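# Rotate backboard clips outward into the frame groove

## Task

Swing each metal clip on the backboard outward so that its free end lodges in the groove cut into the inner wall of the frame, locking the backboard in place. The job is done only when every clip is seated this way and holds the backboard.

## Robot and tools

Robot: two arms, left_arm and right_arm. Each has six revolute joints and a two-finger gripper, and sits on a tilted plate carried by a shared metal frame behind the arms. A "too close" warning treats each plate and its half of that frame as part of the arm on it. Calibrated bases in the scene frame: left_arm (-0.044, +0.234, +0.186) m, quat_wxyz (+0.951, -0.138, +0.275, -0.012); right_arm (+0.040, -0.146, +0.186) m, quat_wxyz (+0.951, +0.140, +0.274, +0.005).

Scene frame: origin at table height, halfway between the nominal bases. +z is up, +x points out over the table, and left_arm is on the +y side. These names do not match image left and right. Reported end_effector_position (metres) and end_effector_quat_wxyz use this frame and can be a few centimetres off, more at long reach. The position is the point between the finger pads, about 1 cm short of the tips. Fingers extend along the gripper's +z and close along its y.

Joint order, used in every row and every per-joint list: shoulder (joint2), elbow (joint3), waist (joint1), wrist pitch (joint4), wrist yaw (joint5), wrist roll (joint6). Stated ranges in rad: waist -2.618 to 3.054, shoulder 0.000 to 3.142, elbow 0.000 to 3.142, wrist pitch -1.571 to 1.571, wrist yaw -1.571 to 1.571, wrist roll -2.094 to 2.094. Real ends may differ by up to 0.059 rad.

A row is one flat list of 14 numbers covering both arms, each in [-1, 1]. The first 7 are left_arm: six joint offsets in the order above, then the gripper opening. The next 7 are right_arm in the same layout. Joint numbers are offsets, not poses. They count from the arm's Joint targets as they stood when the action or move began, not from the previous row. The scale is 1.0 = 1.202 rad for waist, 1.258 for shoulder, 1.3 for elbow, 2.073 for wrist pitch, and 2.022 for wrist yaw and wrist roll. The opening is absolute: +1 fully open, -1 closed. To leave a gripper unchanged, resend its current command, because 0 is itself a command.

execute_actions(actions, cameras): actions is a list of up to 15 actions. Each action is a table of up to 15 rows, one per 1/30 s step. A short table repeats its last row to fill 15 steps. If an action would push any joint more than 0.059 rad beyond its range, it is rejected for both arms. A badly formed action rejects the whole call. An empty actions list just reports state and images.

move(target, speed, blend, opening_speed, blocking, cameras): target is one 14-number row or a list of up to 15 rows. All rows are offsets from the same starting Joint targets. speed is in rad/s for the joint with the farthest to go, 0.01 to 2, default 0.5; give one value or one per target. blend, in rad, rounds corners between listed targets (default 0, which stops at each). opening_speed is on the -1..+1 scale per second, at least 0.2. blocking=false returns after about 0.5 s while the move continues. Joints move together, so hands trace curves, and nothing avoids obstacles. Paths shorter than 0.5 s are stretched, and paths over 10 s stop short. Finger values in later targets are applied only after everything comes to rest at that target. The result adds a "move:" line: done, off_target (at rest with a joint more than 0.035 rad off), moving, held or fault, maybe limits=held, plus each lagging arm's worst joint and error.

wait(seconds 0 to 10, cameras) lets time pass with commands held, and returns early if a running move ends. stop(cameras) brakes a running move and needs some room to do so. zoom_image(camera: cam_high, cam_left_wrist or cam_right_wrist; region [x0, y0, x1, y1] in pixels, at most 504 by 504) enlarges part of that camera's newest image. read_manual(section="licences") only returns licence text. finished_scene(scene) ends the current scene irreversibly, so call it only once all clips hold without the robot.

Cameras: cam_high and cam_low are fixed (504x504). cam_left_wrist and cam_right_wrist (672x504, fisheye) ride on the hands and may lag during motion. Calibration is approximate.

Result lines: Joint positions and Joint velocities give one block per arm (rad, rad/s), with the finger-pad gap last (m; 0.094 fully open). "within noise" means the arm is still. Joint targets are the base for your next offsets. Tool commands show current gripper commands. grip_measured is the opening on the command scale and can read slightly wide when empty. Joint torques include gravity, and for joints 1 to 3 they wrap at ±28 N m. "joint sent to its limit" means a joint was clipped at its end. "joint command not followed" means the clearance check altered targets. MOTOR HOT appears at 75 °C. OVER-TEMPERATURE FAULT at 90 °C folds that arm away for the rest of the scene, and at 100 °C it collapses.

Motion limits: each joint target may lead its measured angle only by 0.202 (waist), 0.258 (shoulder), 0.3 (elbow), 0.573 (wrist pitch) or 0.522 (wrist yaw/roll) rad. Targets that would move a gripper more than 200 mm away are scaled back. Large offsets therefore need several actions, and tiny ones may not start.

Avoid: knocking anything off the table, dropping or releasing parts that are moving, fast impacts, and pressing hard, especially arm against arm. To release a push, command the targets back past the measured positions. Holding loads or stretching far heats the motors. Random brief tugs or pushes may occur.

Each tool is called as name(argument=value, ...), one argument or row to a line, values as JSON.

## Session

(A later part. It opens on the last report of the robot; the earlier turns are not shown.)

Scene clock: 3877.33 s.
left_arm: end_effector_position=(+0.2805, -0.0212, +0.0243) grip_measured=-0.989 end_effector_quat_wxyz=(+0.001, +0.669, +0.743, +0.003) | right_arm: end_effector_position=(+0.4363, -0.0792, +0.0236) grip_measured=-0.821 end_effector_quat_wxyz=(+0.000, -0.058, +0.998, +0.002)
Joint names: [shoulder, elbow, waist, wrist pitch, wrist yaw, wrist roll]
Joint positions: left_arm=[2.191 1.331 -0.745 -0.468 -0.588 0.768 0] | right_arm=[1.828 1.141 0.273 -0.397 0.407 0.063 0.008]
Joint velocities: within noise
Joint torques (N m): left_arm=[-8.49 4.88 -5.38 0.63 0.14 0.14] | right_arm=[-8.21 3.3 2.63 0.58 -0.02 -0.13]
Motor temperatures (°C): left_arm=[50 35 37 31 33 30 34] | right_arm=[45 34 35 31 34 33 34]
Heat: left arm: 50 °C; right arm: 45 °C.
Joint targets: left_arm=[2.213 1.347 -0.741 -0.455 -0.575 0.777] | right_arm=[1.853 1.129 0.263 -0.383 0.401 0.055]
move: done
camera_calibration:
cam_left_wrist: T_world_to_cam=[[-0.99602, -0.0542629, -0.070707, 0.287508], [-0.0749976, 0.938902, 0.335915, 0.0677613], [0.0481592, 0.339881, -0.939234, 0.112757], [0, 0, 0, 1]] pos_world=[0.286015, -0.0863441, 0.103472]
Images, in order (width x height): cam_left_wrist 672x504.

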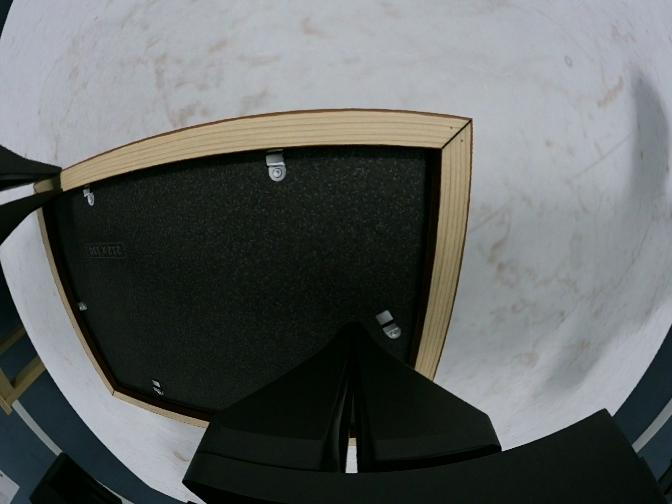

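move(
  target=[0.0103,0,0,0.0063,0.002,0.0035,-1,0,0,0,0,0,0,-1],
  speed=0.04,
  cameras=[],
)

move(
  target=[0.002,0,0.0011,0.0014,0.0002,0.0007,-1,0,0,0,0,0,0,-1],
  speed=0.03,
  cameras=[],
)

move(
  target=[0.002,0,0.0011,0.0014,0.0002,0.0007,-1,0,0,0,0,0,0,-1],
  speed=0.03,
  cameras=["cam_left_wrist"],
)

Scene clock: 3902.40 s.
left_arm: end_effector_position=(+0.2784, -0.0234, +0.0207) grip_measured=-0.989 end_effector_quat_wxyz=(+0.001, +0.671, +0.741, +0.001) | right_arm: end_effector_position=(+0.4363, -0.0792, +0.0236) grip_measured=-0.821 end_effector_quat_wxyz=(+0.000, -0.058, +0.998, +0.002)
Joint names: [shoulder, elbow, waist, wrist pitch, wrist yaw, wrist roll]
Joint positions: left_arm=[2.203 1.331 -0.745 -0.455 -0.584 0.775 0] | right_arm=[1.828 1.141 0.273 -0.397 0.407 0.063 0.008]
Joint velocities: within noise
Joint torques (N m): left_arm=[-8.42 4.82 -5.42 0.58 0.19 0.13] | right_arm=[-8.1 3.47 2.47 0.61 0 -0.11]
Motor temperatures (°C): left_arm=[50 34 36 31 33 30 33] | right_arm=[44 34 35 31 34 33 35]
Heat: left arm: 50 °C; right arm: 44 °C.
Joint targets: left_arm=[2.226 1.347 -0.741 -0.442 -0.571 0.784] | right_arm=[1.853 1.129 0.263 -0.383 0.401 0.055]
move: done
No camera images: "cameras" was empty.

Scene clock: 3903.10 s.
left_arm: end_effector_position=(+0.2788, -0.0239, +0.0207) grip_measured=-0.989 end_effector_quat_wxyz=(+0.002, +0.671, +0.741, +0.000) | right_arm: end_effector_position=(+0.4363, -0.0792, +0.0236) grip_measured=-0.821 end_effector_quat_wxyz=(+0.000, -0.058, +0.998, +0.002)
Joint names: [shoulder, elbow, waist, wrist pitch, wrist yaw, wrist roll]
Joint positions: left_arm=[2.203 1.331 -0.745 -0.453 -0.584 0.776 0] | right_arm=[1.828 1.141 0.273 -0.397 0.407 0.063 0.008]
Joint velocities: within noise
Joint torques (N m): left_arm=[-8.24 4.82 -5.31 0.62 0.14 0.1] | right_arm=[-8.03 3.41 2.61 0.61 -0.04 -0.1]
Motor temperatures (°C): left_arm=[50 34 36 31 33 30 33] | right_arm=[44 34 35 31 34 33 35]
Heat: left arm: 50 °C; right arm: 44 °C.
Joint targets: left_arm=[2.228 1.347 -0.740 -0.439 -0.570 0.786] | right_arm=[1.853 1.129 0.263 -0.383 0.401 0.055]
move: done
No camera images: "cameras" was empty.

Scene clock: 3903.80 s.
left_arm: end_effector_position=(+0.2788, -0.0241, +0.0205) grip_measured=-0.989 end_effector_quat_wxyz=(+0.002, +0.672, +0.741, +0.000) | right_arm: end_effector_position=(+0.4363, -0.0792, +0.0236) grip_measured=-0.821 end_effector_quat_wxyz=(+0.000, -0.058, +0.998, +0.002)
Joint names: [shoulder, elbow, waist, wrist pitch, wrist yaw, wrist roll]
Joint positions: left_arm=[2.204 1.331 -0.745 -0.451 -0.584 0.778 0] | right_arm=[1.828 1.141 0.273 -0.397 0.407 0.063 0.008]
Joint velocities: within noise
Joint torques (N m): left_arm=[-8.02 4.88 -5.19 0.65 0.15 0.11] | right_arm=[-8.16 3.17 2.69 0.59 -0.08 -0.07]
Motor temperatures (°C): left_arm=[50 34 36 31 33 30 33] | right_arm=[44 34 35 31 34 33 35]
Heat: left arm: 50 °C; right arm: 44 °C.
Joint targets: left_arm=[2.231 1.347 -0.738 -0.437 -0.570 0.787] | right_arm=[1.853 1.129 0.263 -0.383 0.401 0.055]
move: done
camera_calibration:
cam_left_wrist: T_world_to_cam=[[-0.996451, -0.0468498, -0.0699305, 0.285651], [-0.0674695, 0.941299, 0.330762, 0.0697266], [0.0503294, 0.334306, -0.94112, 0.109534], [0, 0, 0, 1]] pos_world=[0.283829, -0.0888688, 0.0999973]
Images, in order (width x height): cam_left_wrist 672x504.

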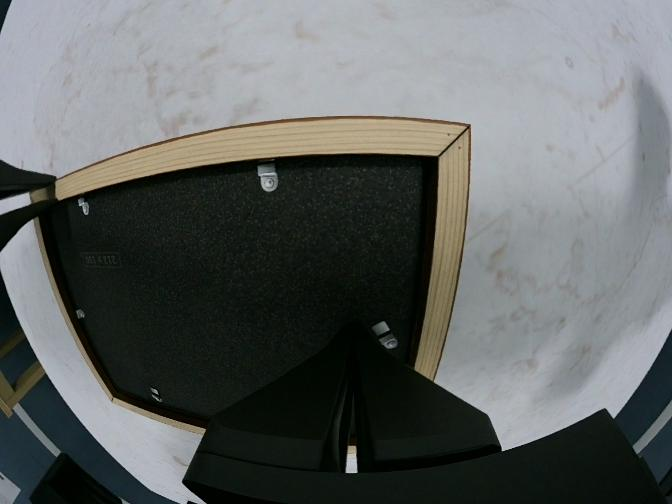

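move(
  target=[
    [0,-0.0215,-0.0141,0,-0.0119,-0.0089,-1,0,0,0,0,0,0,-1],
    [-0.0016,-0.0462,-0.0283,0.0082,-0.0136,-0.0176,-1,0,0,0,0,0,0,-1],
  ],
  speed=0.04,
  blend=0.005,
  cameras=["cam_left_wrist"],
)

zoom_image(
  camera="cam_left_wrist",
  region=[240, 230, 440, 380],
)

Scene clock: 3921.10 s.
left_arm: end_effector_position=(+0.2740, -0.0252, +0.0200) grip_measured=-0.989 end_effector_quat_wxyz=(+0.007, +0.668, +0.744, +0.008) | right_arm: end_effector_position=(+0.4363, -0.0792, +0.0236) grip_measured=-0.821 end_effector_quat_wxyz=(+0.000, -0.058, +0.998, +0.002)
Joint names: [shoulder, elbow, waist, wrist pitch, wrist yaw, wrist roll]
Joint positions: left_arm=[2.204 1.306 -0.758 -0.423 -0.601 0.76 0] | right_arm=[1.828 1.141 0.273 -0.397 0.407 0.063 0.008]
Joint velocities: within noise
Joint torques (N m): left_arm=[-8.1 1.58 -6.94 0.53 0.02 -0.09] | right_arm=[-8.17 3.28 2.88 0.6 -0.08 -0.15]
Motor temperatures (°C): left_arm=[50 34 36 31 33 30 33] | right_arm=[44 33 35 31 34 33 35]
Heat: left arm: 50 °C; right arm: 44 °C.
Joint targets: left_arm=[2.229 1.287 -0.772 -0.419 -0.597 0.751] | right_arm=[1.853 1.129 0.263 -0.383 0.401 0.055]
move: done
camera_calibration:
cam_left_wrist: T_world_to_cam=[[-0.994722, -0.0549416, -0.086654, 0.280499], [-0.0809639, 0.939094, 0.333986, 0.0741437], [0.0630266, 0.339239, -0.938586, 0.106299], [0, 0, 0, 1]] pos_world=[0.278322, -0.0902777, 0.0993142]
Images, in order (width x height): cam_left_wrist 672x504.

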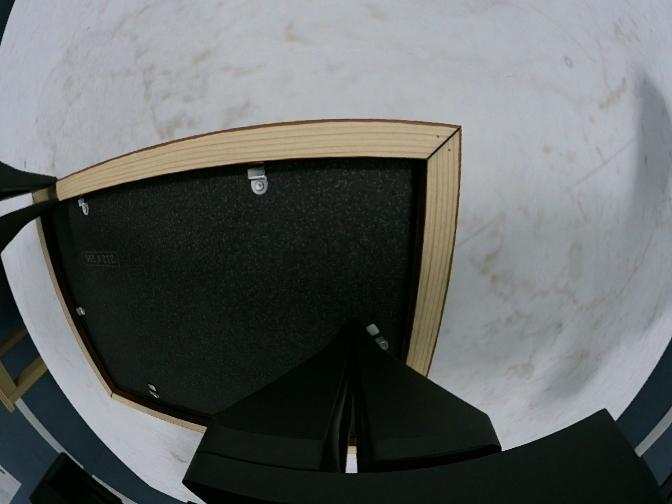

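Scaled by 2.520 from the camera's 672x504 image, which has a finer 960x720 frame.

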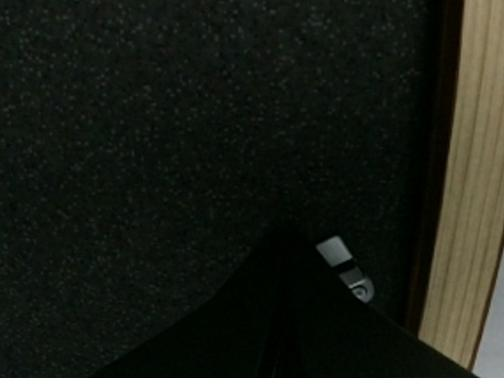

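Continue.

move(
  target=[-0.0012,-0.0246,-0.0141,0.0082,-0.0017,-0.0086,-1,0,0,0,0,0,0,-1],
  speed=0.04,
  cameras=["cam_left_wrist"],
)

zoom_image(
  camera="cam_left_wrist",
  region=[240, 230, 440, 380],
)

Scene clock: 3926.47 s.
left_arm: end_effector_position=(+0.2683, -0.0274, +0.0199) grip_measured=-0.989 end_effector_quat_wxyz=(+0.013, +0.666, +0.746, +0.014) | right_arm: end_effector_position=(+0.4363, -0.0792, +0.0236) grip_measured=-0.821 end_effector_quat_wxyz=(+0.000, -0.058, +0.998, +0.002)
Joint names: [shoulder, elbow, waist, wrist pitch, wrist yaw, wrist roll]
Joint positions: left_arm=[2.204 1.278 -0.774 -0.39 -0.617 0.743 0] | right_arm=[1.828 1.141 0.273 -0.397 0.407 0.063 0.008]
Joint velocities: within noise
Joint torques (N m): left_arm=[-8.09 1.11 -7.02 0.4 0.16 -0.08] | right_arm=[-7.98 3.45 2.59 0.59 -0.05 -0.09]
Motor temperatures (°C): left_arm=[50 34 36 31 33 30 33] | right_arm=[44 33 35 31 34 33 35]
Heat: left arm: 50 °C; right arm: 44 °C.
Joint targets: left_arm=[2.228 1.255 -0.789 -0.402 -0.601 0.734] | right_arm=[1.853 1.129 0.263 -0.383 0.401 0.055]
move: done
camera_calibration:
cam_left_wrist: T_world_to_cam=[[-0.992573, -0.0623329, -0.104465, 0.274201], [-0.0939413, 0.938349, 0.332681, 0.0792981], [0.0772882, 0.340023, -0.937236, 0.103484], [0, 0, 0, 1]] pos_world=[0.271616, -0.0925043, 0.0992521]
Images, in order (width x height): cam_left_wrist 672x504.

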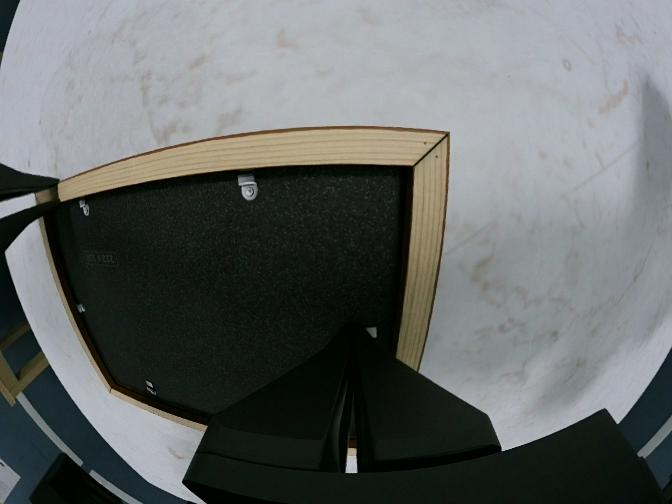

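Scaled by 2.520 from the camera's 672x504 image, which has a finer 960x720 frame.

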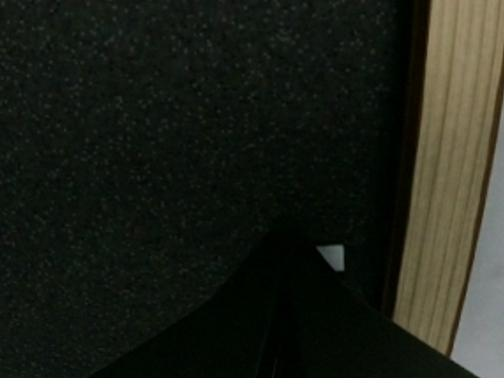

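move(
  target=[-0.0012,-0.0223,-0.0083,0.0077,-0.0005,-0.0069,-1,0,0,0,0,0,0,-1],
  speed=0.04,
  cameras=["cam_left_wrist"],
)

zoom_image(
  camera="cam_left_wrist",
  region=[240, 230, 440, 380],
)

Scene clock: 3934.53 s.
left_arm: end_effector_position=(+0.2651, -0.0279, +0.0196) grip_measured=-0.989 end_effector_quat_wxyz=(+0.019, +0.662, +0.749, +0.023) | right_arm: end_effector_position=(+0.4363, -0.0792, +0.0236) grip_measured=-0.821 end_effector_quat_wxyz=(+0.000, -0.058, +0.998, +0.002)
Joint names: [shoulder, elbow, waist, wrist pitch, wrist yaw, wrist roll]
Joint positions: left_arm=[2.204 1.254 -0.786 -0.359 -0.638 0.731 0] | right_arm=[1.828 1.141 0.273 -0.397 0.407 0.063 0.008]
Joint velocities: within noise
Joint torques (N m): left_arm=[-8.16 0.69 -6.89 0.26 0.32 -0.11] | right_arm=[-8.31 3.33 2.7 0.61 -0.05 -0.14]
Motor temperatures (°C): left_arm=[50 33 37 31 33 30 33] | right_arm=[44 33 35 31 34 33 35]
Heat: left arm: 50 °C; right arm: 44 °C.
Joint targets: left_arm=[2.226 1.226 -0.799 -0.387 -0.602 0.720] | right_arm=[1.853 1.129 0.263 -0.383 0.401 0.055]
move: off_target (left_arm); left_arm: the wrist yaw is farthest, 0.036 rad from its target
camera_calibration:
cam_left_wrist: T_world_to_cam=[[-0.989632, -0.0697261, -0.125568, 0.270447], [-0.108459, 0.935924, 0.335087, 0.083278], [0.0941579, 0.345232, -0.933782, 0.0992138], [0, 0, 0, 1]] pos_world=[0.267334, -0.0933364, 0.0986983]
Images, in order (width x height): cam_left_wrist 672x504.

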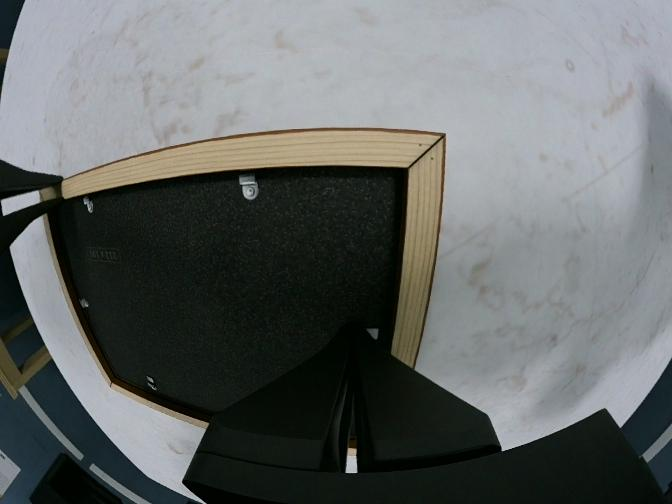

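Scaled by 2.520 from the camera's 672x504 image, which has a finer 960x720 frame.

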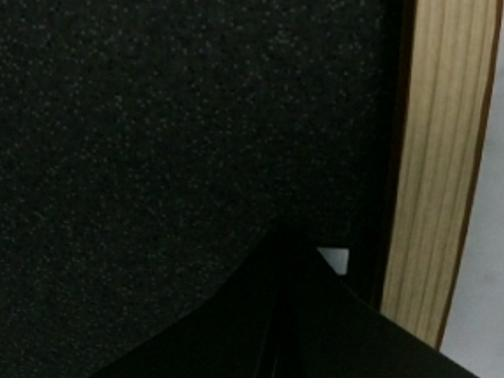

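move(
  target=[-0.0024,-0.02,-0.008,0.0062,-0.0005,-0.0059,-1,0,0,0,0,0,0,-1],
  speed=0.04,
  cameras=["cam_left_wrist"],
)

zoom_image(
  camera="cam_left_wrist",
  region=[240, 230, 440, 380],
)

Scene clock: 3946.27 s.
left_arm: end_effector_position=(+0.2601, -0.0287, +0.0195) grip_measured=-0.989 end_effector_quat_wxyz=(+0.024, +0.661, +0.750, +0.025) | right_arm: end_effector_position=(+0.4363, -0.0792, +0.0236) grip_measured=-0.821 end_effector_quat_wxyz=(+0.000, -0.058, +0.998, +0.002)
Joint names: [shoulder, elbow, waist, wrist pitch, wrist yaw, wrist roll]
Joint positions: left_arm=[2.203 1.231 -0.796 -0.335 -0.646 0.719 0] | right_arm=[1.828 1.141 0.273 -0.397 0.407 0.063 0.008]
Joint velocities: within noise
Joint torques (N m): left_arm=[-8.18 0.29 -6.78 0.16 0.41 -0.1] | right_arm=[-8.13 3.33 2.65 0.59 -0.07 -0.15]
Motor temperatures (°C): left_arm=[50 33 37 31 33 30 33] | right_arm=[44 33 35 31 34 33 35]
Heat: left arm: 50 °C; right arm: 44 °C.
Joint targets: left_arm=[2.223 1.200 -0.809 -0.374 -0.603 0.708] | right_arm=[1.853 1.129 0.263 -0.383 0.401 0.055]
move: off_target (left_arm); left_arm: the wrist yaw is farthest, 0.043 rad from its target
camera_calibration:
cam_left_wrist: T_world_to_cam=[[-0.988043, -0.0742597, -0.135114, 0.264993], [-0.115838, 0.935886, 0.332715, 0.0855536], [0.101744, 0.344388, -0.933298, 0.097827], [0, 0, 0, 1]] pos_world=[0.261782, -0.0940806, 0.098641]
Images, in order (width x height): cam_left_wrist 672x504.

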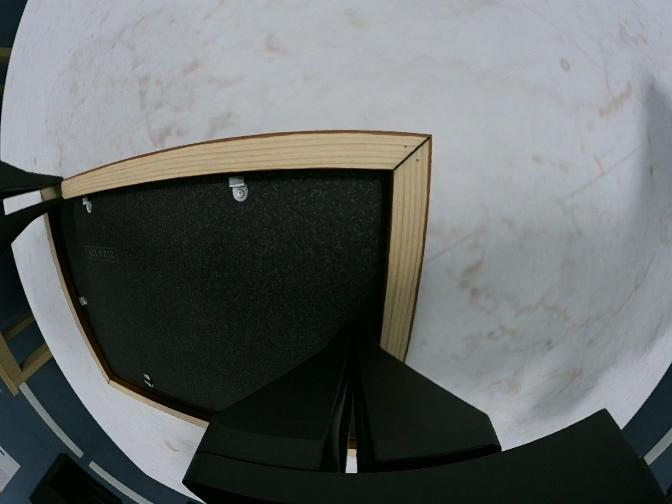

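Scaled by 2.520 from the camera's 672x504 image, which has a finer 960x720 frame.

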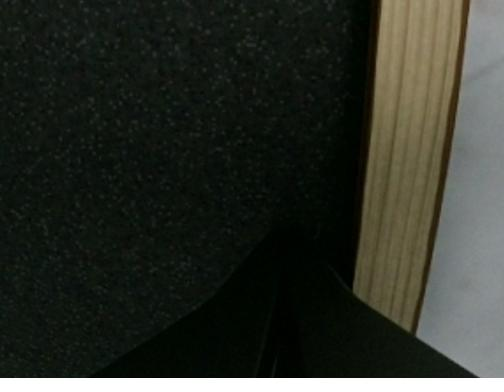

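move(
  target=[-0.0016,-0.0155,-0.006,0.0045,-0.0005,-0.0045,-1,0,0,0,0,0,0,-1],
  speed=0.04,
  cameras=["cam_left_wrist"],
)

zoom_image(
  camera="cam_left_wrist",
  region=[240, 230, 440, 380],
)

Scene clock: 3954.10 s.
left_arm: end_effector_position=(+0.2580, -0.0291, +0.0195) grip_measured=-0.990 end_effector_quat_wxyz=(+0.029, +0.657, +0.753, +0.028) | right_arm: end_effector_position=(+0.4360, -0.0789, +0.0236) grip_measured=-0.821 end_effector_quat_wxyz=(+0.000, -0.058, +0.998, +0.003)
Joint names: [shoulder, elbow, waist, wrist pitch, wrist yaw, wrist roll]
Joint positions: left_arm=[2.2 1.213 -0.802 -0.311 -0.653 0.711 0] | right_arm=[1.828 1.141 0.273 -0.398 0.405 0.063 0.008]
Joint velocities: within noise
Joint torques (N m): left_arm=[-8.01 0.05 -6.9 0.06 0.45 -0.09] | right_arm=[-8.2 3.36 2.66 0.61 -0.07 -0.11]
Motor temperatures (°C): left_arm=[50 33 37 31 33 30 33] | right_arm=[44 33 35 31 34 33 35]
Heat: left arm: 50 °C; right arm: 44 °C.
Joint targets: left_arm=[2.221 1.180 -0.816 -0.364 -0.604 0.699] | right_arm=[1.853 1.129 0.263 -0.383 0.401 0.055]
move: off_target (left_arm); left_arm: the wrist pitch is farthest, 0.054 rad from its target
camera_calibration:
cam_left_wrist: T_world_to_cam=[[-0.985741, -0.0836453, -0.146011, 0.262273], [-0.12801, 0.935952, 0.328036, 0.0888892], [0.10922, 0.342049, -0.933313, 0.0961934], [0, 0, 0, 1]] pos_world=[0.259405, -0.094161, 0.0989143]
Images, in order (width x height): cam_left_wrist 672x504.

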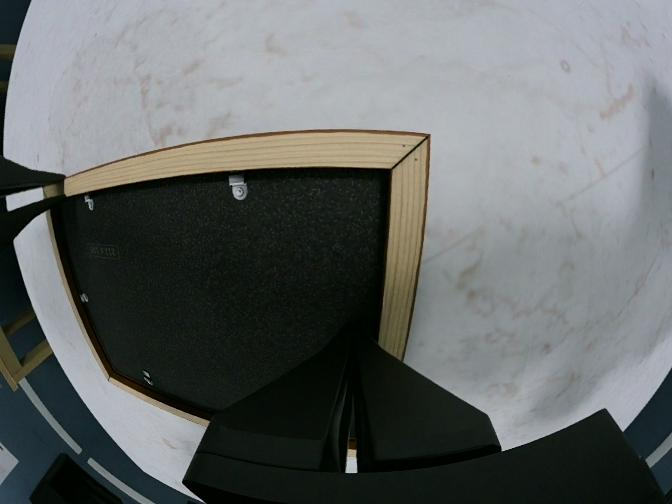

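Scaled by 2.520 from the camera's 672x504 image, which has a finer 960x720 frame.

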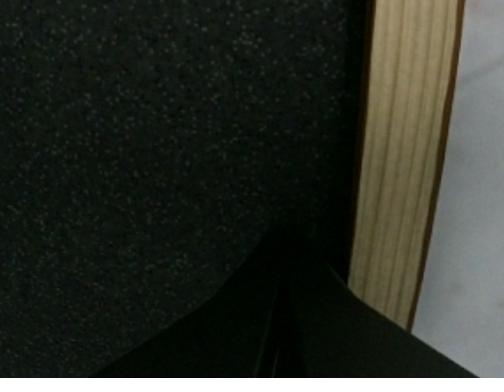

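move(
  target=[
    [0,0.0231,0,0.0169,-0.0148,0,-1,0,0,0,0,0,0,-1],
    [-0.0564,0.0385,0.0133,-0.0174,-0.0079,0,-1,0,0,0,0,0,0,-1],
    [-0.1025,0.0662,0.0391,-0.0675,0.0114,-0.7641,-0.6,0,0,0,0,0,0,-1],
  ],
  speed=[0.06,0.12,0.7],
  cameras=["cam_left_wrist","cam_right_wrist"],
)

zoom_image(
  camera="cam_left_wrist",
  region=[280, 230, 430, 350],
)

Scene clock: 3984.60 s.
left_arm: end_effector_position=(+0.2657, -0.0122, +0.0423) grip_measured=-0.603 end_effector_quat_wxyz=(-0.002, -0.051, +0.999, +0.000) | right_arm: end_effector_position=(+0.4360, -0.0788, +0.0236) grip_measured=-0.821 end_effector_quat_wxyz=(-0.001, -0.058, +0.998, +0.003)
Joint names: [shoulder, elbow, waist, wrist pitch, wrist yaw, wrist roll]
Joint positions: left_arm=[2.115 1.251 -0.774 -0.488 -0.588 -0.838 0.019] | right_arm=[1.828 1.141 0.273 -0.398 0.405 0.063 0.008]
Joint velocities: within noise
Joint torques (N m): left_arm=[-12.1 4.82 -5.01 0.31 0.11 -0.06] | right_arm=[-8.08 3.41 2.56 0.57 -0.05 -0.11]
Motor temperatures (°C): left_arm=[53 33 37 31 33 30 33] | right_arm=[44 33 35 31 34 33 36]
Heat: left arm: 53 °C; right arm: 44 °C.
Joint targets: left_arm=[2.092 1.266 -0.769 -0.504 -0.581 -0.846] | right_arm=[1.853 1.129 0.263 -0.383 0.401 0.055]
move: done
camera_calibration:
cam_left_wrist: T_world_to_cam=[[0.0513522, -0.996424, -0.0671012, -0.0154413], [-0.938856, -0.0710726, 0.336894, 0.269374], [-0.340459, 0.0456981, -0.939148, 0.226938], [0, 0, 0, 1]] pos_world=[0.33096, -0.00661165, 0.121342]
cam_right_wrist: T_world_to_cam=[[0.0576815, -0.994424, -0.0882776, -0.0925148], [-0.937595, -0.0843323, 0.337347, 0.43045], [-0.342911, 0.06331, -0.937232, 0.280892], [0, 0, 0, 1]] pos_world=[0.505245, -0.0734814, 0.109883]
Images, in order (width x height): cam_left_wrist 672x504, cam_right_wrist 672x504.

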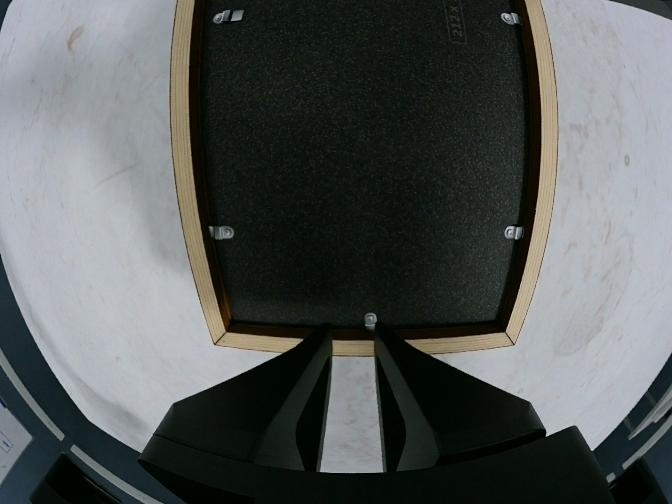

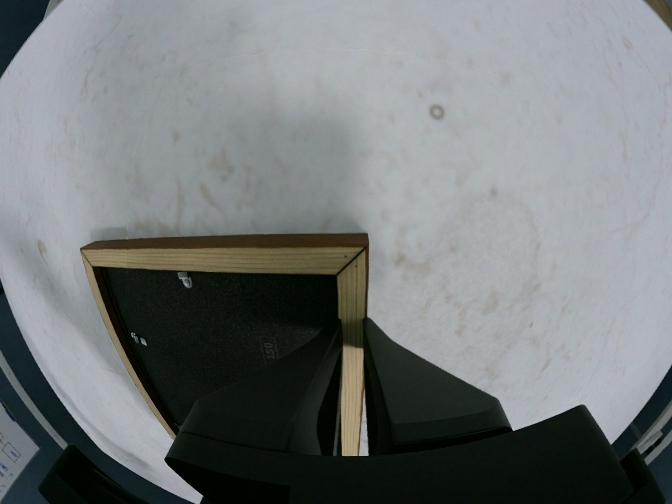

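Scaled by 3.360 from the camera's 672x504 image, which has a finer 960x720 frame.

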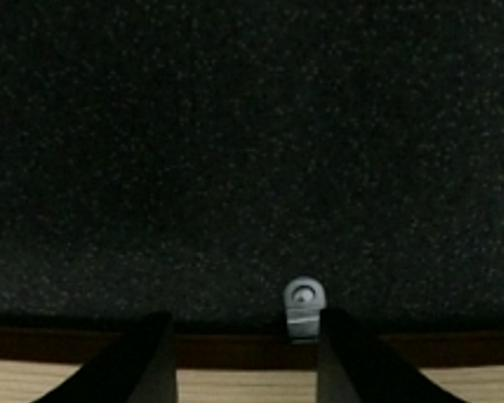

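move(
  target=[0.0739,0.0108,-0.0025,0.0328,-0.002,0.0079,-0.6,0,0,0,0,0,0,-1],
  speed=0.1,
  cameras=["cam_left_wrist"],
)

zoom_image(
  camera="cam_left_wrist",
  region=[300, 250, 420, 350],
)

Scene clock: 4036.53 s.
left_arm: end_effector_position=(+0.2613, -0.0201, +0.0292) grip_measured=-0.603 end_effector_quat_wxyz=(-0.002, -0.052, +0.999, +0.000) | right_arm: end_effector_position=(+0.4360, -0.0788, +0.0236) grip_measured=-0.821 end_effector_quat_wxyz=(-0.001, -0.058, +0.998, +0.003)
Joint names: [shoulder, elbow, waist, wrist pitch, wrist yaw, wrist roll]
Joint positions: left_arm=[2.165 1.262 -0.774 -0.448 -0.588 -0.838 0.019] | right_arm=[1.828 1.141 0.273 -0.398 0.405 0.063 0.008]
Joint velocities: within noise
Joint torques (N m): left_arm=[-8.24 4.94 -5.38 0.61 0.06 0.09] | right_arm=[-8.13 3.28 2.73 0.62 -0.06 -0.09]
Motor temperatures (°C): left_arm=[58 35 36 31 33 30 32] | right_arm=[44 33 34 31 34 33 36]
Heat: left arm: 58 °C; right arm: 44 °C.
Joint targets: left_arm=[2.185 1.280 -0.772 -0.436 -0.585 -0.830] | right_arm=[1.853 1.129 0.263 -0.383 0.401 0.055]
move: done
camera_calibration:
cam_left_wrist: T_world_to_cam=[[0.0517907, -0.996449, -0.0663855, -0.0240755], [-0.938899, -0.071234, 0.336742, 0.269063], [-0.340275, 0.0448892, -0.939254, 0.213439], [0, 0, 0, 1]] pos_world=[0.326498, -0.0144047, 0.10827]
Images, in order (width x height): cam_left_wrist 672x504.

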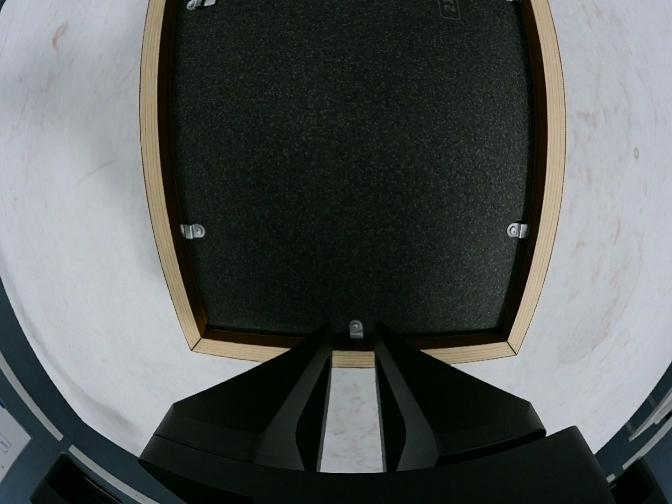

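Scaled by 4.200 from the camera's 672x504 image, which has a finer 960x720 frame.

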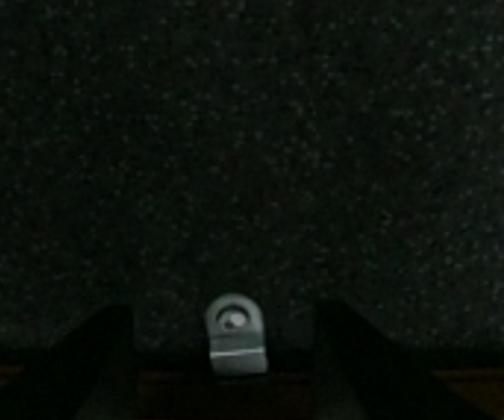

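move(
  target=[
    [-0.0636,0,0.01,-0.031,0,0,-0.6,0,0,0,0,0,0,-1],
    [0,0.3762,0.2238,-0.1712,0.041,0.1489,-1,0,0,0,0,0,0,-1],
  ],
  speed=[0.15,0.4],
  cameras=["cam_left_wrist","cam_right_wrist"],
)

zoom_image(
  camera="cam_left_wrist",
  region=[240, 230, 440, 380],
)

Scene clock: 4100.57 s.
left_arm: end_effector_position=(+0.3286, -0.0023, +0.0430) grip_measured=-0.603 end_effector_quat_wxyz=(+0.012, -0.080, +0.997, -0.007) | right_arm: end_effector_position=(+0.4360, -0.0788, +0.0236) grip_measured=-0.821 end_effector_quat_wxyz=(-0.001, -0.058, +0.998, +0.003)
Joint names: [shoulder, elbow, waist, wrist pitch, wrist yaw, wrist roll]
Joint positions: left_arm=[2.127 1.42 -0.678 -0.548 -0.571 -0.764 0.019] | right_arm=[1.828 1.141 0.273 -0.398 0.405 0.063 0.008]
Joint velocities: within noise
Joint torques (N m): left_arm=[-10.69 3.3 -6.22 0.47 0 0.01] | right_arm=[-8.14 3.34 2.71 0.6 0 -0.11]
Motor temperatures (°C): left_arm=[53 35 36 31 33 30 31] | right_arm=[43 33 34 31 34 33 36]
Heat: left arm: 53 °C; right arm: 43 °C.
Joint targets: left_arm=[2.128 1.415 -0.685 -0.554 -0.571 -0.766] | right_arm=[1.853 1.129 0.263 -0.383 0.401 0.055]
Tool commands: left_gripper/opening=-0.6 right_gripper/opening=-1.0
move: held (left_arm; a check stopped the path); path passed 1 of 2 targets; target 2's new numbers were not sent; limits=held; left_arm: the elbow is farthest, 0.349 rad from its target
joint command not followed: on one or more control steps a check withheld the commanded joint targets of the left arm, and it was not sent them on those steps.
cause: the commanded joint targets, or the way to them, would bring a part of the robot too close to another arm (this arm's wrist (the part past the wrist pitch) and the right arm's wrist (the part past the wrist pitch), along the way the arms are being sent, or toward where that arm still pushes).
camera_calibration:
cam_left_wrist: T_world_to_cam=[[0.110534, -0.992524, -0.051746, -0.0288704], [-0.942664, -0.121193, 0.31096, 0.331128], [-0.314907, 0.0144075, -0.949013, 0.24057], [0, 0, 0, 1]] pos_world=[0.391091, 0.00800978, 0.123843]
cam_right_wrist: T_world_to_cam=[[0.0576815, -0.994424, -0.0882776, -0.0925148], [-0.937595, -0.0843323, 0.337347, 0.43045], [-0.342911, 0.06331, -0.937232, 0.280892], [0, 0, 0, 1]] pos_world=[0.505245, -0.0734814, 0.109883]
Images, in order (width x height): cam_left_wrist 672x504, cam_right_wrist 672x504.

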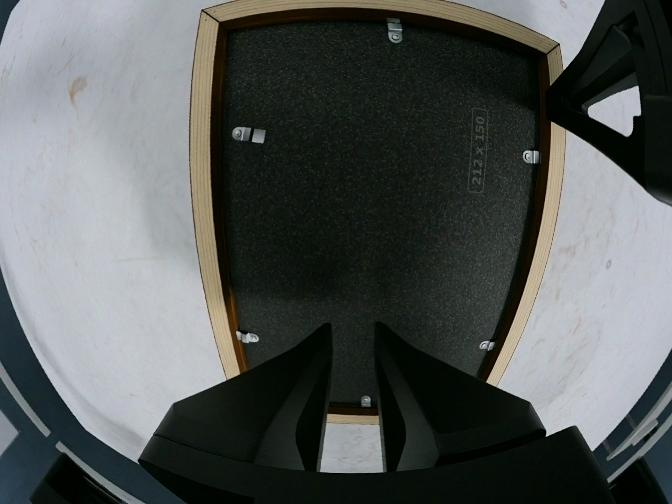

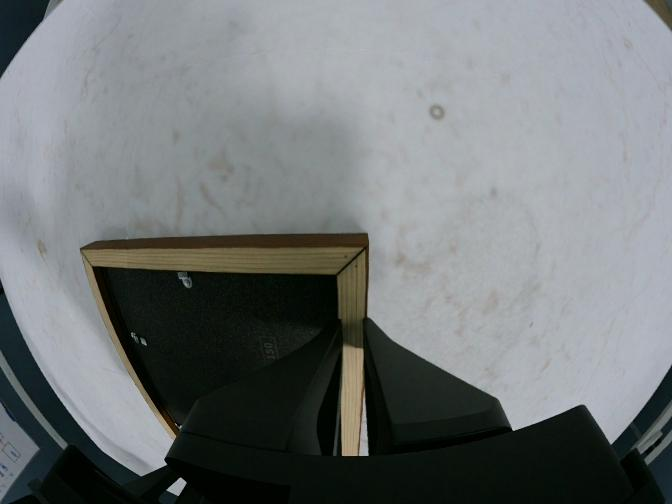

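Scaled by 2.520 from the camera's 672x504 image, which has a finer 960x720 frame.

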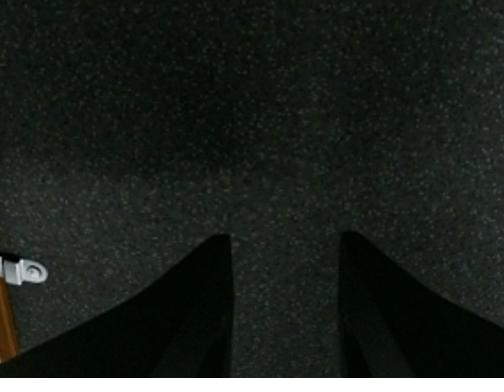

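move(
  target=[-0.1677,-0.1231,0.0957,-0.0106,0.0223,0.0811,-0.6,0,0,0,0,0,0,-1],
  speed=0.3,
  cameras=["cam_left_wrist"],
)

move(
  target=[
    [0,0,0,0,0,0,-0.6,0,0,0,0,0,0,-0.4],
    [0,0,0,0,0,0,-0.6,-0.0541,0.0315,0.0474,-0.0574,0.0099,0.0297,-0.4],
    [0,0,0,0,0,0,-0.6,-0.3466,-0.5296,0.1057,0.1187,0.0341,0.0618,-0.4],
  ],
  speed=[0.2,0.2,0.4],
  cameras=["cam_left_wrist","cam_right_wrist"],
)

Scene clock: 4151.53 s.
left_arm: end_effector_position=(+0.3310, +0.0630, +0.0574) grip_measured=-0.603 end_effector_quat_wxyz=(-0.001, -0.053, +0.999, +0.001) | right_arm: end_effector_position=(+0.4360, -0.0788, +0.0236) grip_measured=-0.821 end_effector_quat_wxyz=(-0.001, -0.058, +0.998, +0.003)
Joint names: [shoulder, elbow, waist, wrist pitch, wrist yaw, wrist roll]
Joint positions: left_arm=[1.937 1.269 -0.572 -0.561 -0.534 -0.611 0.019] | right_arm=[1.828 1.141 0.273 -0.398 0.405 0.063 0.008]
Joint velocities: within noise
Joint torques (N m): left_arm=[-12.08 2.48 -4.45 0.34 0.1 0.1] | right_arm=[-8.29 3.33 2.66 0.61 -0.04 -0.1]
Motor temperatures (°C): left_arm=[59 34 37 31 33 30 31] | right_arm=[43 33 34 31 34 33 36]
Heat: left arm: 59 °C; right arm: 43 °C.
Joint targets: left_arm=[1.917 1.255 -0.570 -0.575 -0.527 -0.602] | right_arm=[1.853 1.129 0.263 -0.383 0.401 0.055]
move: done
camera_calibration:
cam_left_wrist: T_world_to_cam=[[0.0554811, -0.996062, -0.0691513, 0.0559428], [-0.939198, -0.075568, 0.334958, 0.3314], [-0.338864, 0.0463629, -0.939692, 0.259435], [0, 0, 0, 1]] pos_world=[0.39606, 0.0687376, 0.136652]
Images, in order (width x height): cam_left_wrist 672x504.

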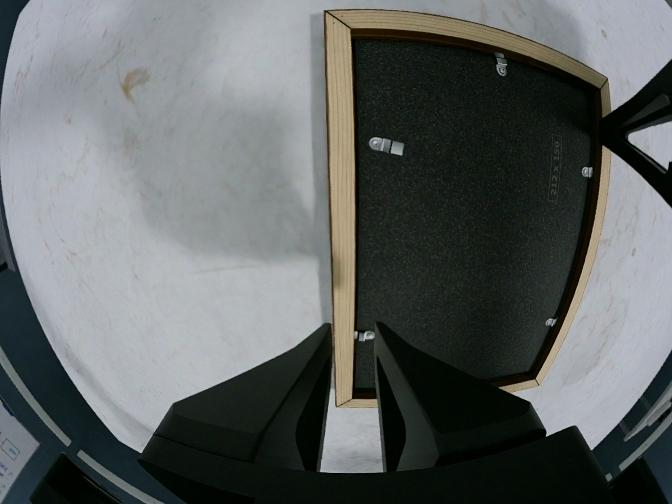

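Scene clock: 4155.20 s.
left_arm: end_effector_position=(+0.3309, +0.0629, +0.0574) grip_measured=-0.603 end_effector_quat_wxyz=(-0.001, -0.053, +0.999, +0.001) | right_arm: end_effector_position=(+0.2762, -0.0986, +0.0492) grip_measured=-0.402 end_effector_quat_wxyz=(-0.004, -0.056, +0.998, -0.003)
Joint names: [shoulder, elbow, waist, wrist pitch, wrist yaw, wrist roll]
Joint positions: left_arm=[1.937 1.269 -0.572 -0.561 -0.534 -0.61 0.019] | right_arm=[1.435 0.449 0.375 -0.152 0.462 0.172 0.028]
Joint velocities: within noise
Joint torques (N m): left_arm=[-12.08 2.52 -4.45 0.33 0.09 0.11] | right_arm=[-7.1 2.41 3.12 0.57 0.1 0.12]
Motor temperatures (°C): left_arm=[59 34 37 31 33 30 31] | right_arm=[44 33 34 31 34 33 36]
Heat: left arm: 59 °C; right arm: 44 °C.
Joint targets: left_arm=[1.917 1.255 -0.570 -0.575 -0.526 -0.602] | right_arm=[1.417 0.441 0.390 -0.137 0.470 0.180]
move: done
camera_calibration:
cam_left_wrist: T_world_to_cam=[[0.0543178, -0.996171, -0.068504, 0.0561824], [-0.939159, -0.0742707, 0.335357, 0.331212], [-0.33916, 0.0461203, -0.939597, 0.259526], [0, 0, 0, 1]] pos_world=[0.39603, 0.0685973, 0.136624]
cam_right_wrist: T_world_to_cam=[[0.0545982, -0.995646, -0.0755465, -0.10062], [-0.935543, -0.0774508, 0.344616, 0.270019], [-0.348967, 0.0518615, -0.935699, 0.251838], [0, 0, 0, 1]] pos_world=[0.345991, -0.0923297, 0.13499]
Images, in order (width x height): cam_left_wrist 672x504, cam_right_wrist 672x504.

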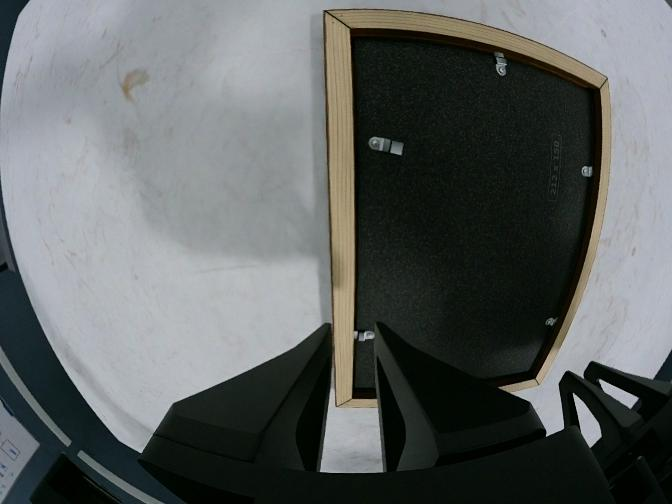

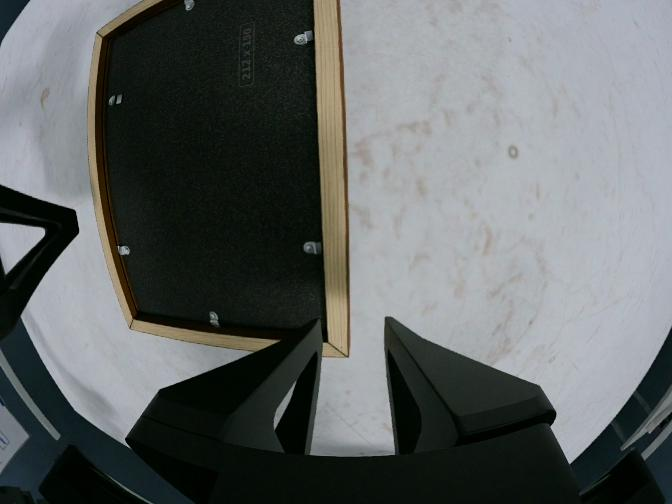

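move(
  target=[
    [0,0,0,0,0,0,-0.6,0.1494,-0.0181,-0.0399,0.0902,-0.0163,-0.0237,-0.4],
    [0,0,0,0,0,0,-0.6,0.1494,-0.0181,-0.0399,0.0902,-0.0163,-0.0237,-1],
  ],
  speed=0.15,
  opening_speed=0.3,
  cameras=["cam_left_wrist","cam_right_wrist"],
)

zoom_image(
  camera="cam_left_wrist",
  region=[320, 90, 440, 190],
)

Scene clock: 4181.30 s.
left_arm: end_effector_position=(+0.3309, +0.0629, +0.0574) grip_measured=-0.603 end_effector_quat_wxyz=(-0.001, -0.053, +0.999, +0.001) | right_arm: end_effector_position=(+0.2696, -0.0906, +0.0220) grip_measured=-0.815 end_effector_quat_wxyz=(-0.005, -0.060, +0.998, +0.001)
Joint names: [shoulder, elbow, waist, wrist pitch, wrist yaw, wrist roll]
Joint positions: left_arm=[1.937 1.269 -0.572 -0.561 -0.534 -0.61 0.019] | right_arm=[1.588 0.426 0.352 0.035 0.443 0.14 0.009]
Joint velocities: within noise
Joint torques (N m): left_arm=[-12.1 2.5 -4.48 0.33 0.09 0.1] | right_arm=[-4.07 1.48 1.4 0.55 -0.04 -0.11]
Motor temperatures (°C): left_arm=[60 34 36 31 33 30 31] | right_arm=[43 33 34 31 34 33 35]
Heat: left arm: 60 °C; right arm: 43 °C.
Joint targets: left_arm=[1.917 1.255 -0.570 -0.575 -0.526 -0.602] | right_arm=[1.605 0.417 0.342 0.050 0.437 0.132]
move: done
camera_calibration:
cam_left_wrist: T_world_to_cam=[[0.0543178, -0.996171, -0.068504, 0.0561824], [-0.939159, -0.0742707, 0.335357, 0.331212], [-0.33916, 0.0461203, -0.939597, 0.259526], [0, 0, 0, 1]] pos_world=[0.39603, 0.0685973, 0.136624]
cam_right_wrist: T_world_to_cam=[[0.061717, -0.994548, -0.0840497, -0.0959712], [-0.934516, -0.0871549, 0.345085, 0.2727], [-0.350529, 0.0572482, -0.9348, 0.224554], [0, 0, 0, 1]] pos_world=[0.339478, -0.0845362, 0.107742]
Images, in order (width x height): cam_left_wrist 672x504, cam_right_wrist 672x504.

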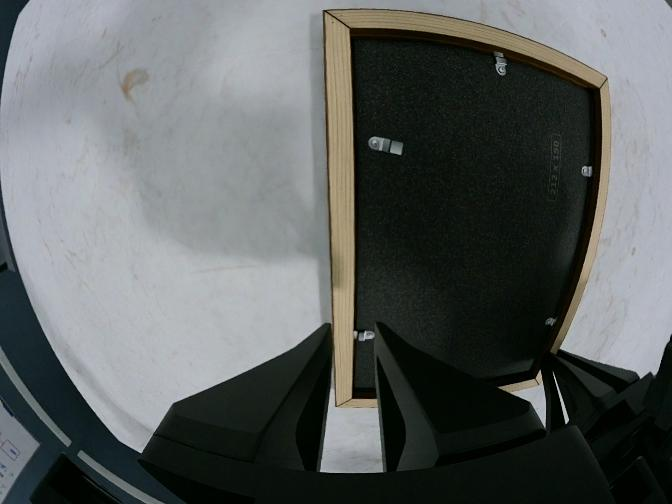

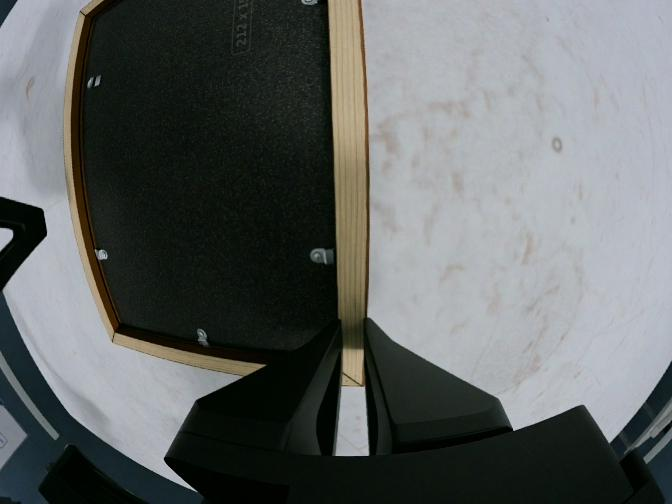

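Scaled by 4.200 from the camera's 672x504 image, which has a finer 960x720 frame.

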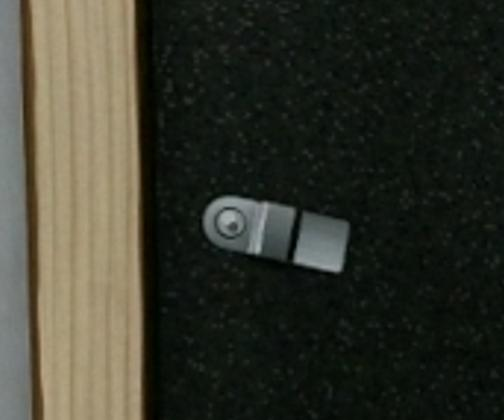

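move(
  target=[0.2281,0.4054,0.0624,-0.1023,0.0134,0.0401,-1,0,0,0,0,0,0,-1],
  speed=0.4,
  cameras=["cam_left_wrist","cam_right_wrist"],
)

zoom_image(
  camera="cam_left_wrist",
  region=[280, 230, 430, 350],
)

Scene clock: 4205.37 s.
left_arm: end_effector_position=(+0.4188, +0.0491, +0.0450) grip_measured=-0.989 end_effector_quat_wxyz=(+0.000, -0.053, +0.999, +0.000) | right_arm: end_effector_position=(+0.2696, -0.0906, +0.0220) grip_measured=-0.815 end_effector_quat_wxyz=(-0.005, -0.060, +0.998, +0.001)
Joint names: [shoulder, elbow, waist, wrist pitch, wrist yaw, wrist roll]
Joint positions: left_arm=[2.177 1.763 -0.499 -0.771 -0.507 -0.53 0] | right_arm=[1.588 0.426 0.352 0.035 0.443 0.14 0.009]
Joint velocities: within noise
Joint torques (N m): left_arm=[-10.44 6.38 -5.16 0.31 0.07 0.1] | right_arm=[-4.1 1.48 1.55 0.58 -0.07 -0.08]
Motor temperatures (°C): left_arm=[60 34 36 31 33 30 30] | right_arm=[42 32 34 31 34 33 36]
Heat: left arm: 60 °C; right arm: 42 °C.
Joint targets: left_arm=[2.204 1.782 -0.495 -0.787 -0.499 -0.521] | right_arm=[1.605 0.417 0.342 0.050 0.437 0.132]
move: done
camera_calibration:
cam_left_wrist: T_world_to_cam=[[0.0547478, -0.9963, -0.0662547, 0.0365277], [-0.940227, -0.0737754, 0.33246, 0.41743], [-0.336118, 0.044093, -0.940787, 0.277126], [0, 0, 0, 1]] pos_world=[0.483626, 0.0549692, 0.124358]
cam_right_wrist: T_world_to_cam=[[0.061717, -0.994548, -0.0840497, -0.0959712], [-0.934516, -0.0871549, 0.345085, 0.2727], [-0.350529, 0.0572482, -0.9348, 0.224554], [0, 0, 0, 1]] pos_world=[0.339478, -0.0845362, 0.107742]
Images, in order (width x height): cam_left_wrist 672x504, cam_right_wrist 672x504.

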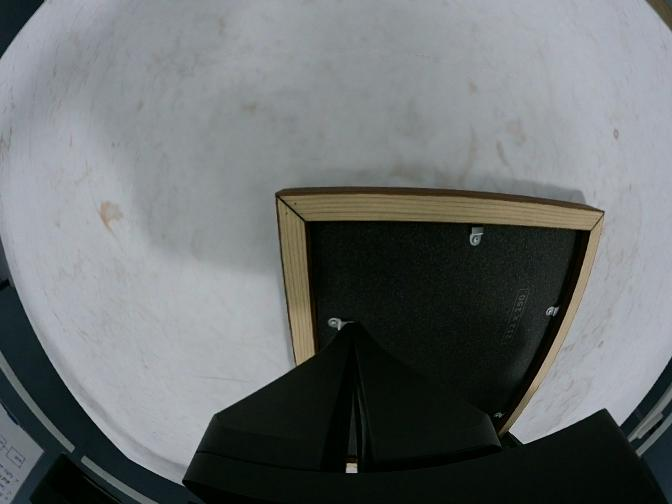

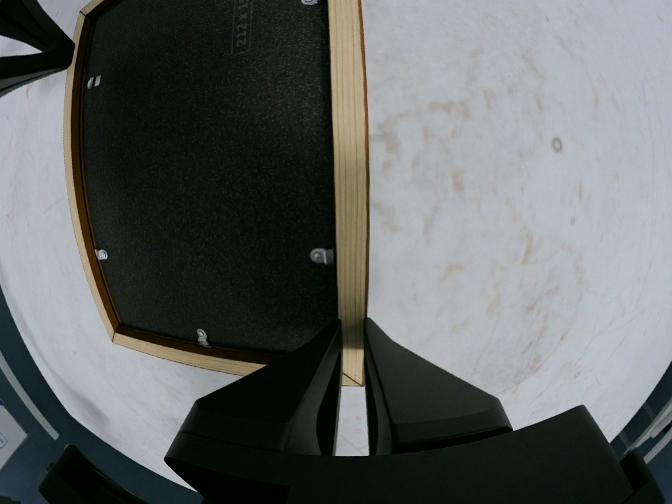

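Scaled by 3.360 from the camera's 672x504 image, which has a finer 960x720 frame.

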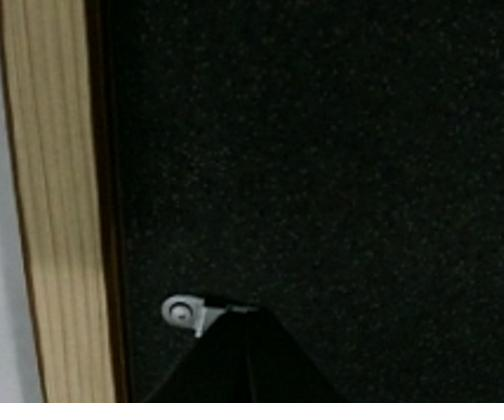

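move(
  target=[0.0326,-0.0015,0.0233,0.0405,0.0049,0.0148,-1,0,0,0,0,0,0,-1],
  speed=0.08,
  cameras=["cam_left_wrist"],
)

zoom_image(
  camera="cam_left_wrist",
  region=[280, 250, 430, 370],
)

Scene clock: 4223.90 s.
left_arm: end_effector_position=(+0.4203, +0.0507, +0.0233) grip_measured=-0.989 end_effector_quat_wxyz=(+0.000, -0.052, +0.999, +0.000) | right_arm: end_effector_position=(+0.2696, -0.0906, +0.0220) grip_measured=-0.815 end_effector_quat_wxyz=(-0.005, -0.060, +0.998, +0.001)
Joint names: [shoulder, elbow, waist, wrist pitch, wrist yaw, wrist roll]
Joint positions: left_arm=[2.219 1.763 -0.472 -0.716 -0.497 -0.5 0] | right_arm=[1.588 0.426 0.352 0.035 0.443 0.14 0.009]
Joint velocities: within noise
Joint torques (N m): left_arm=[-10.63 6.08 -5.11 0.6 0.14 0.09] | right_arm=[-4.29 1.54 1.47 0.54 -0.04 -0.1]
Motor temperatures (°C): left_arm=[59 34 36 31 33 30 31] | right_arm=[41 32 34 31 34 33 36]
Heat: left arm: 59 °C; right arm: 41 °C.
Joint targets: left_arm=[2.245 1.780 -0.468 -0.704 -0.489 -0.491] | right_arm=[1.605 0.417 0.342 0.050 0.437 0.132]
move: done
camera_calibration:
cam_left_wrist: T_world_to_cam=[[0.0529757, -0.996359, -0.0667936, 0.0373111], [-0.940305, -0.0722899, 0.332568, 0.426175], [-0.336186, 0.0451882, -0.940711, 0.257143], [0, 0, 0, 1]] pos_world=[0.485205, 0.0563636, 0.102657]
Images, in order (width x height): cam_left_wrist 672x504.

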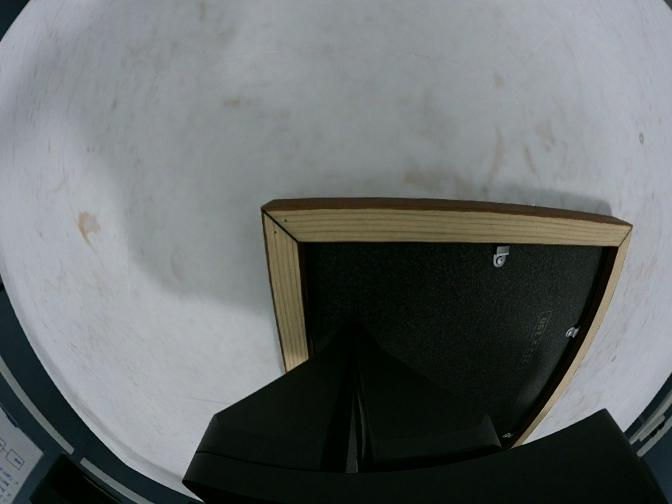

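Scaled by 3.360 from the camera's 672x504 image, which has a finer 960x720 frame.

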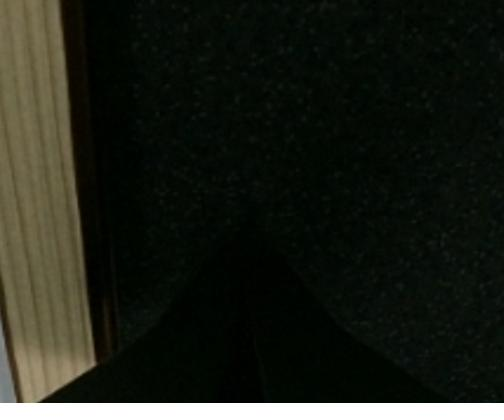

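move(
  target=[0.0103,0.0073,-0.0141,0.0024,-0.0015,-0.0094,-1,0,0,0,0,0,0,-1],
  speed=0.04,
  cameras=[],
)

move(
  target=[0.002,0,0.0011,0.0014,0.0002,0.0007,-1,0,0,0,0,0,0,-1],
  speed=0.03,
  cameras=[],
)

Scene clock: 4236.30 s.
left_arm: end_effector_position=(+0.4223, +0.0490, +0.0222) grip_measured=-0.989 end_effector_quat_wxyz=(+0.002, -0.054, +0.999, -0.001) | right_arm: end_effector_position=(+0.2696, -0.0906, +0.0220) grip_measured=-0.815 end_effector_quat_wxyz=(-0.005, -0.060, +0.998, +0.001)
Joint names: [shoulder, elbow, waist, wrist pitch, wrist yaw, wrist roll]
Joint positions: left_arm=[2.226 1.772 -0.472 -0.713 -0.497 -0.501 0] | right_arm=[1.588 0.426 0.352 0.035 0.443 0.14 0.009]
Joint velocities: within noise
Joint torques (N m): left_arm=[-10.21 6.09 -6.58 0.65 0.07 -0.06] | right_arm=[-4.07 1.35 1.42 0.59 -0.04 -0.1]
Motor temperatures (°C): left_arm=[57 34 36 31 33 30 31] | right_arm=[41 32 34 31 34 33 36]
Heat: left arm: 57 °C; right arm: 41 °C.
Joint targets: left_arm=[2.258 1.789 -0.484 -0.699 -0.492 -0.510] | right_arm=[1.605 0.417 0.342 0.050 0.437 0.132]
move: done
No camera images: "cameras" was empty.

Scene clock: 4237.00 s.
left_arm: end_effector_position=(+0.4224, +0.0489, +0.0220) grip_measured=-0.989 end_effector_quat_wxyz=(+0.002, -0.054, +0.999, -0.001) | right_arm: end_effector_position=(+0.2696, -0.0906, +0.0220) grip_measured=-0.815 end_effector_quat_wxyz=(-0.005, -0.060, +0.998, +0.001)
Joint names: [shoulder, elbow, waist, wrist pitch, wrist yaw, wrist roll]
Joint positions: left_arm=[2.227 1.773 -0.472 -0.713 -0.497 -0.501 0] | right_arm=[1.588 0.426 0.352 0.035 0.443 0.14 0.009]
Joint velocities: within noise
Joint torques (N m): left_arm=[-10.09 6.02 -6.45 0.67 0.08 -0.04] | right_arm=[-4.19 1.5 1.46 0.56 -0.06 -0.12]
Motor temperatures (°C): left_arm=[57 35 36 31 33 30 31] | right_arm=[41 32 34 31 34 33 36]
Heat: left arm: 57 °C; right arm: 41 °C.
Joint targets: left_arm=[2.261 1.789 -0.483 -0.696 -0.492 -0.508] | right_arm=[1.605 0.417 0.342 0.050 0.437 0.132]
move: done
No camera images: "cameras" was empty.


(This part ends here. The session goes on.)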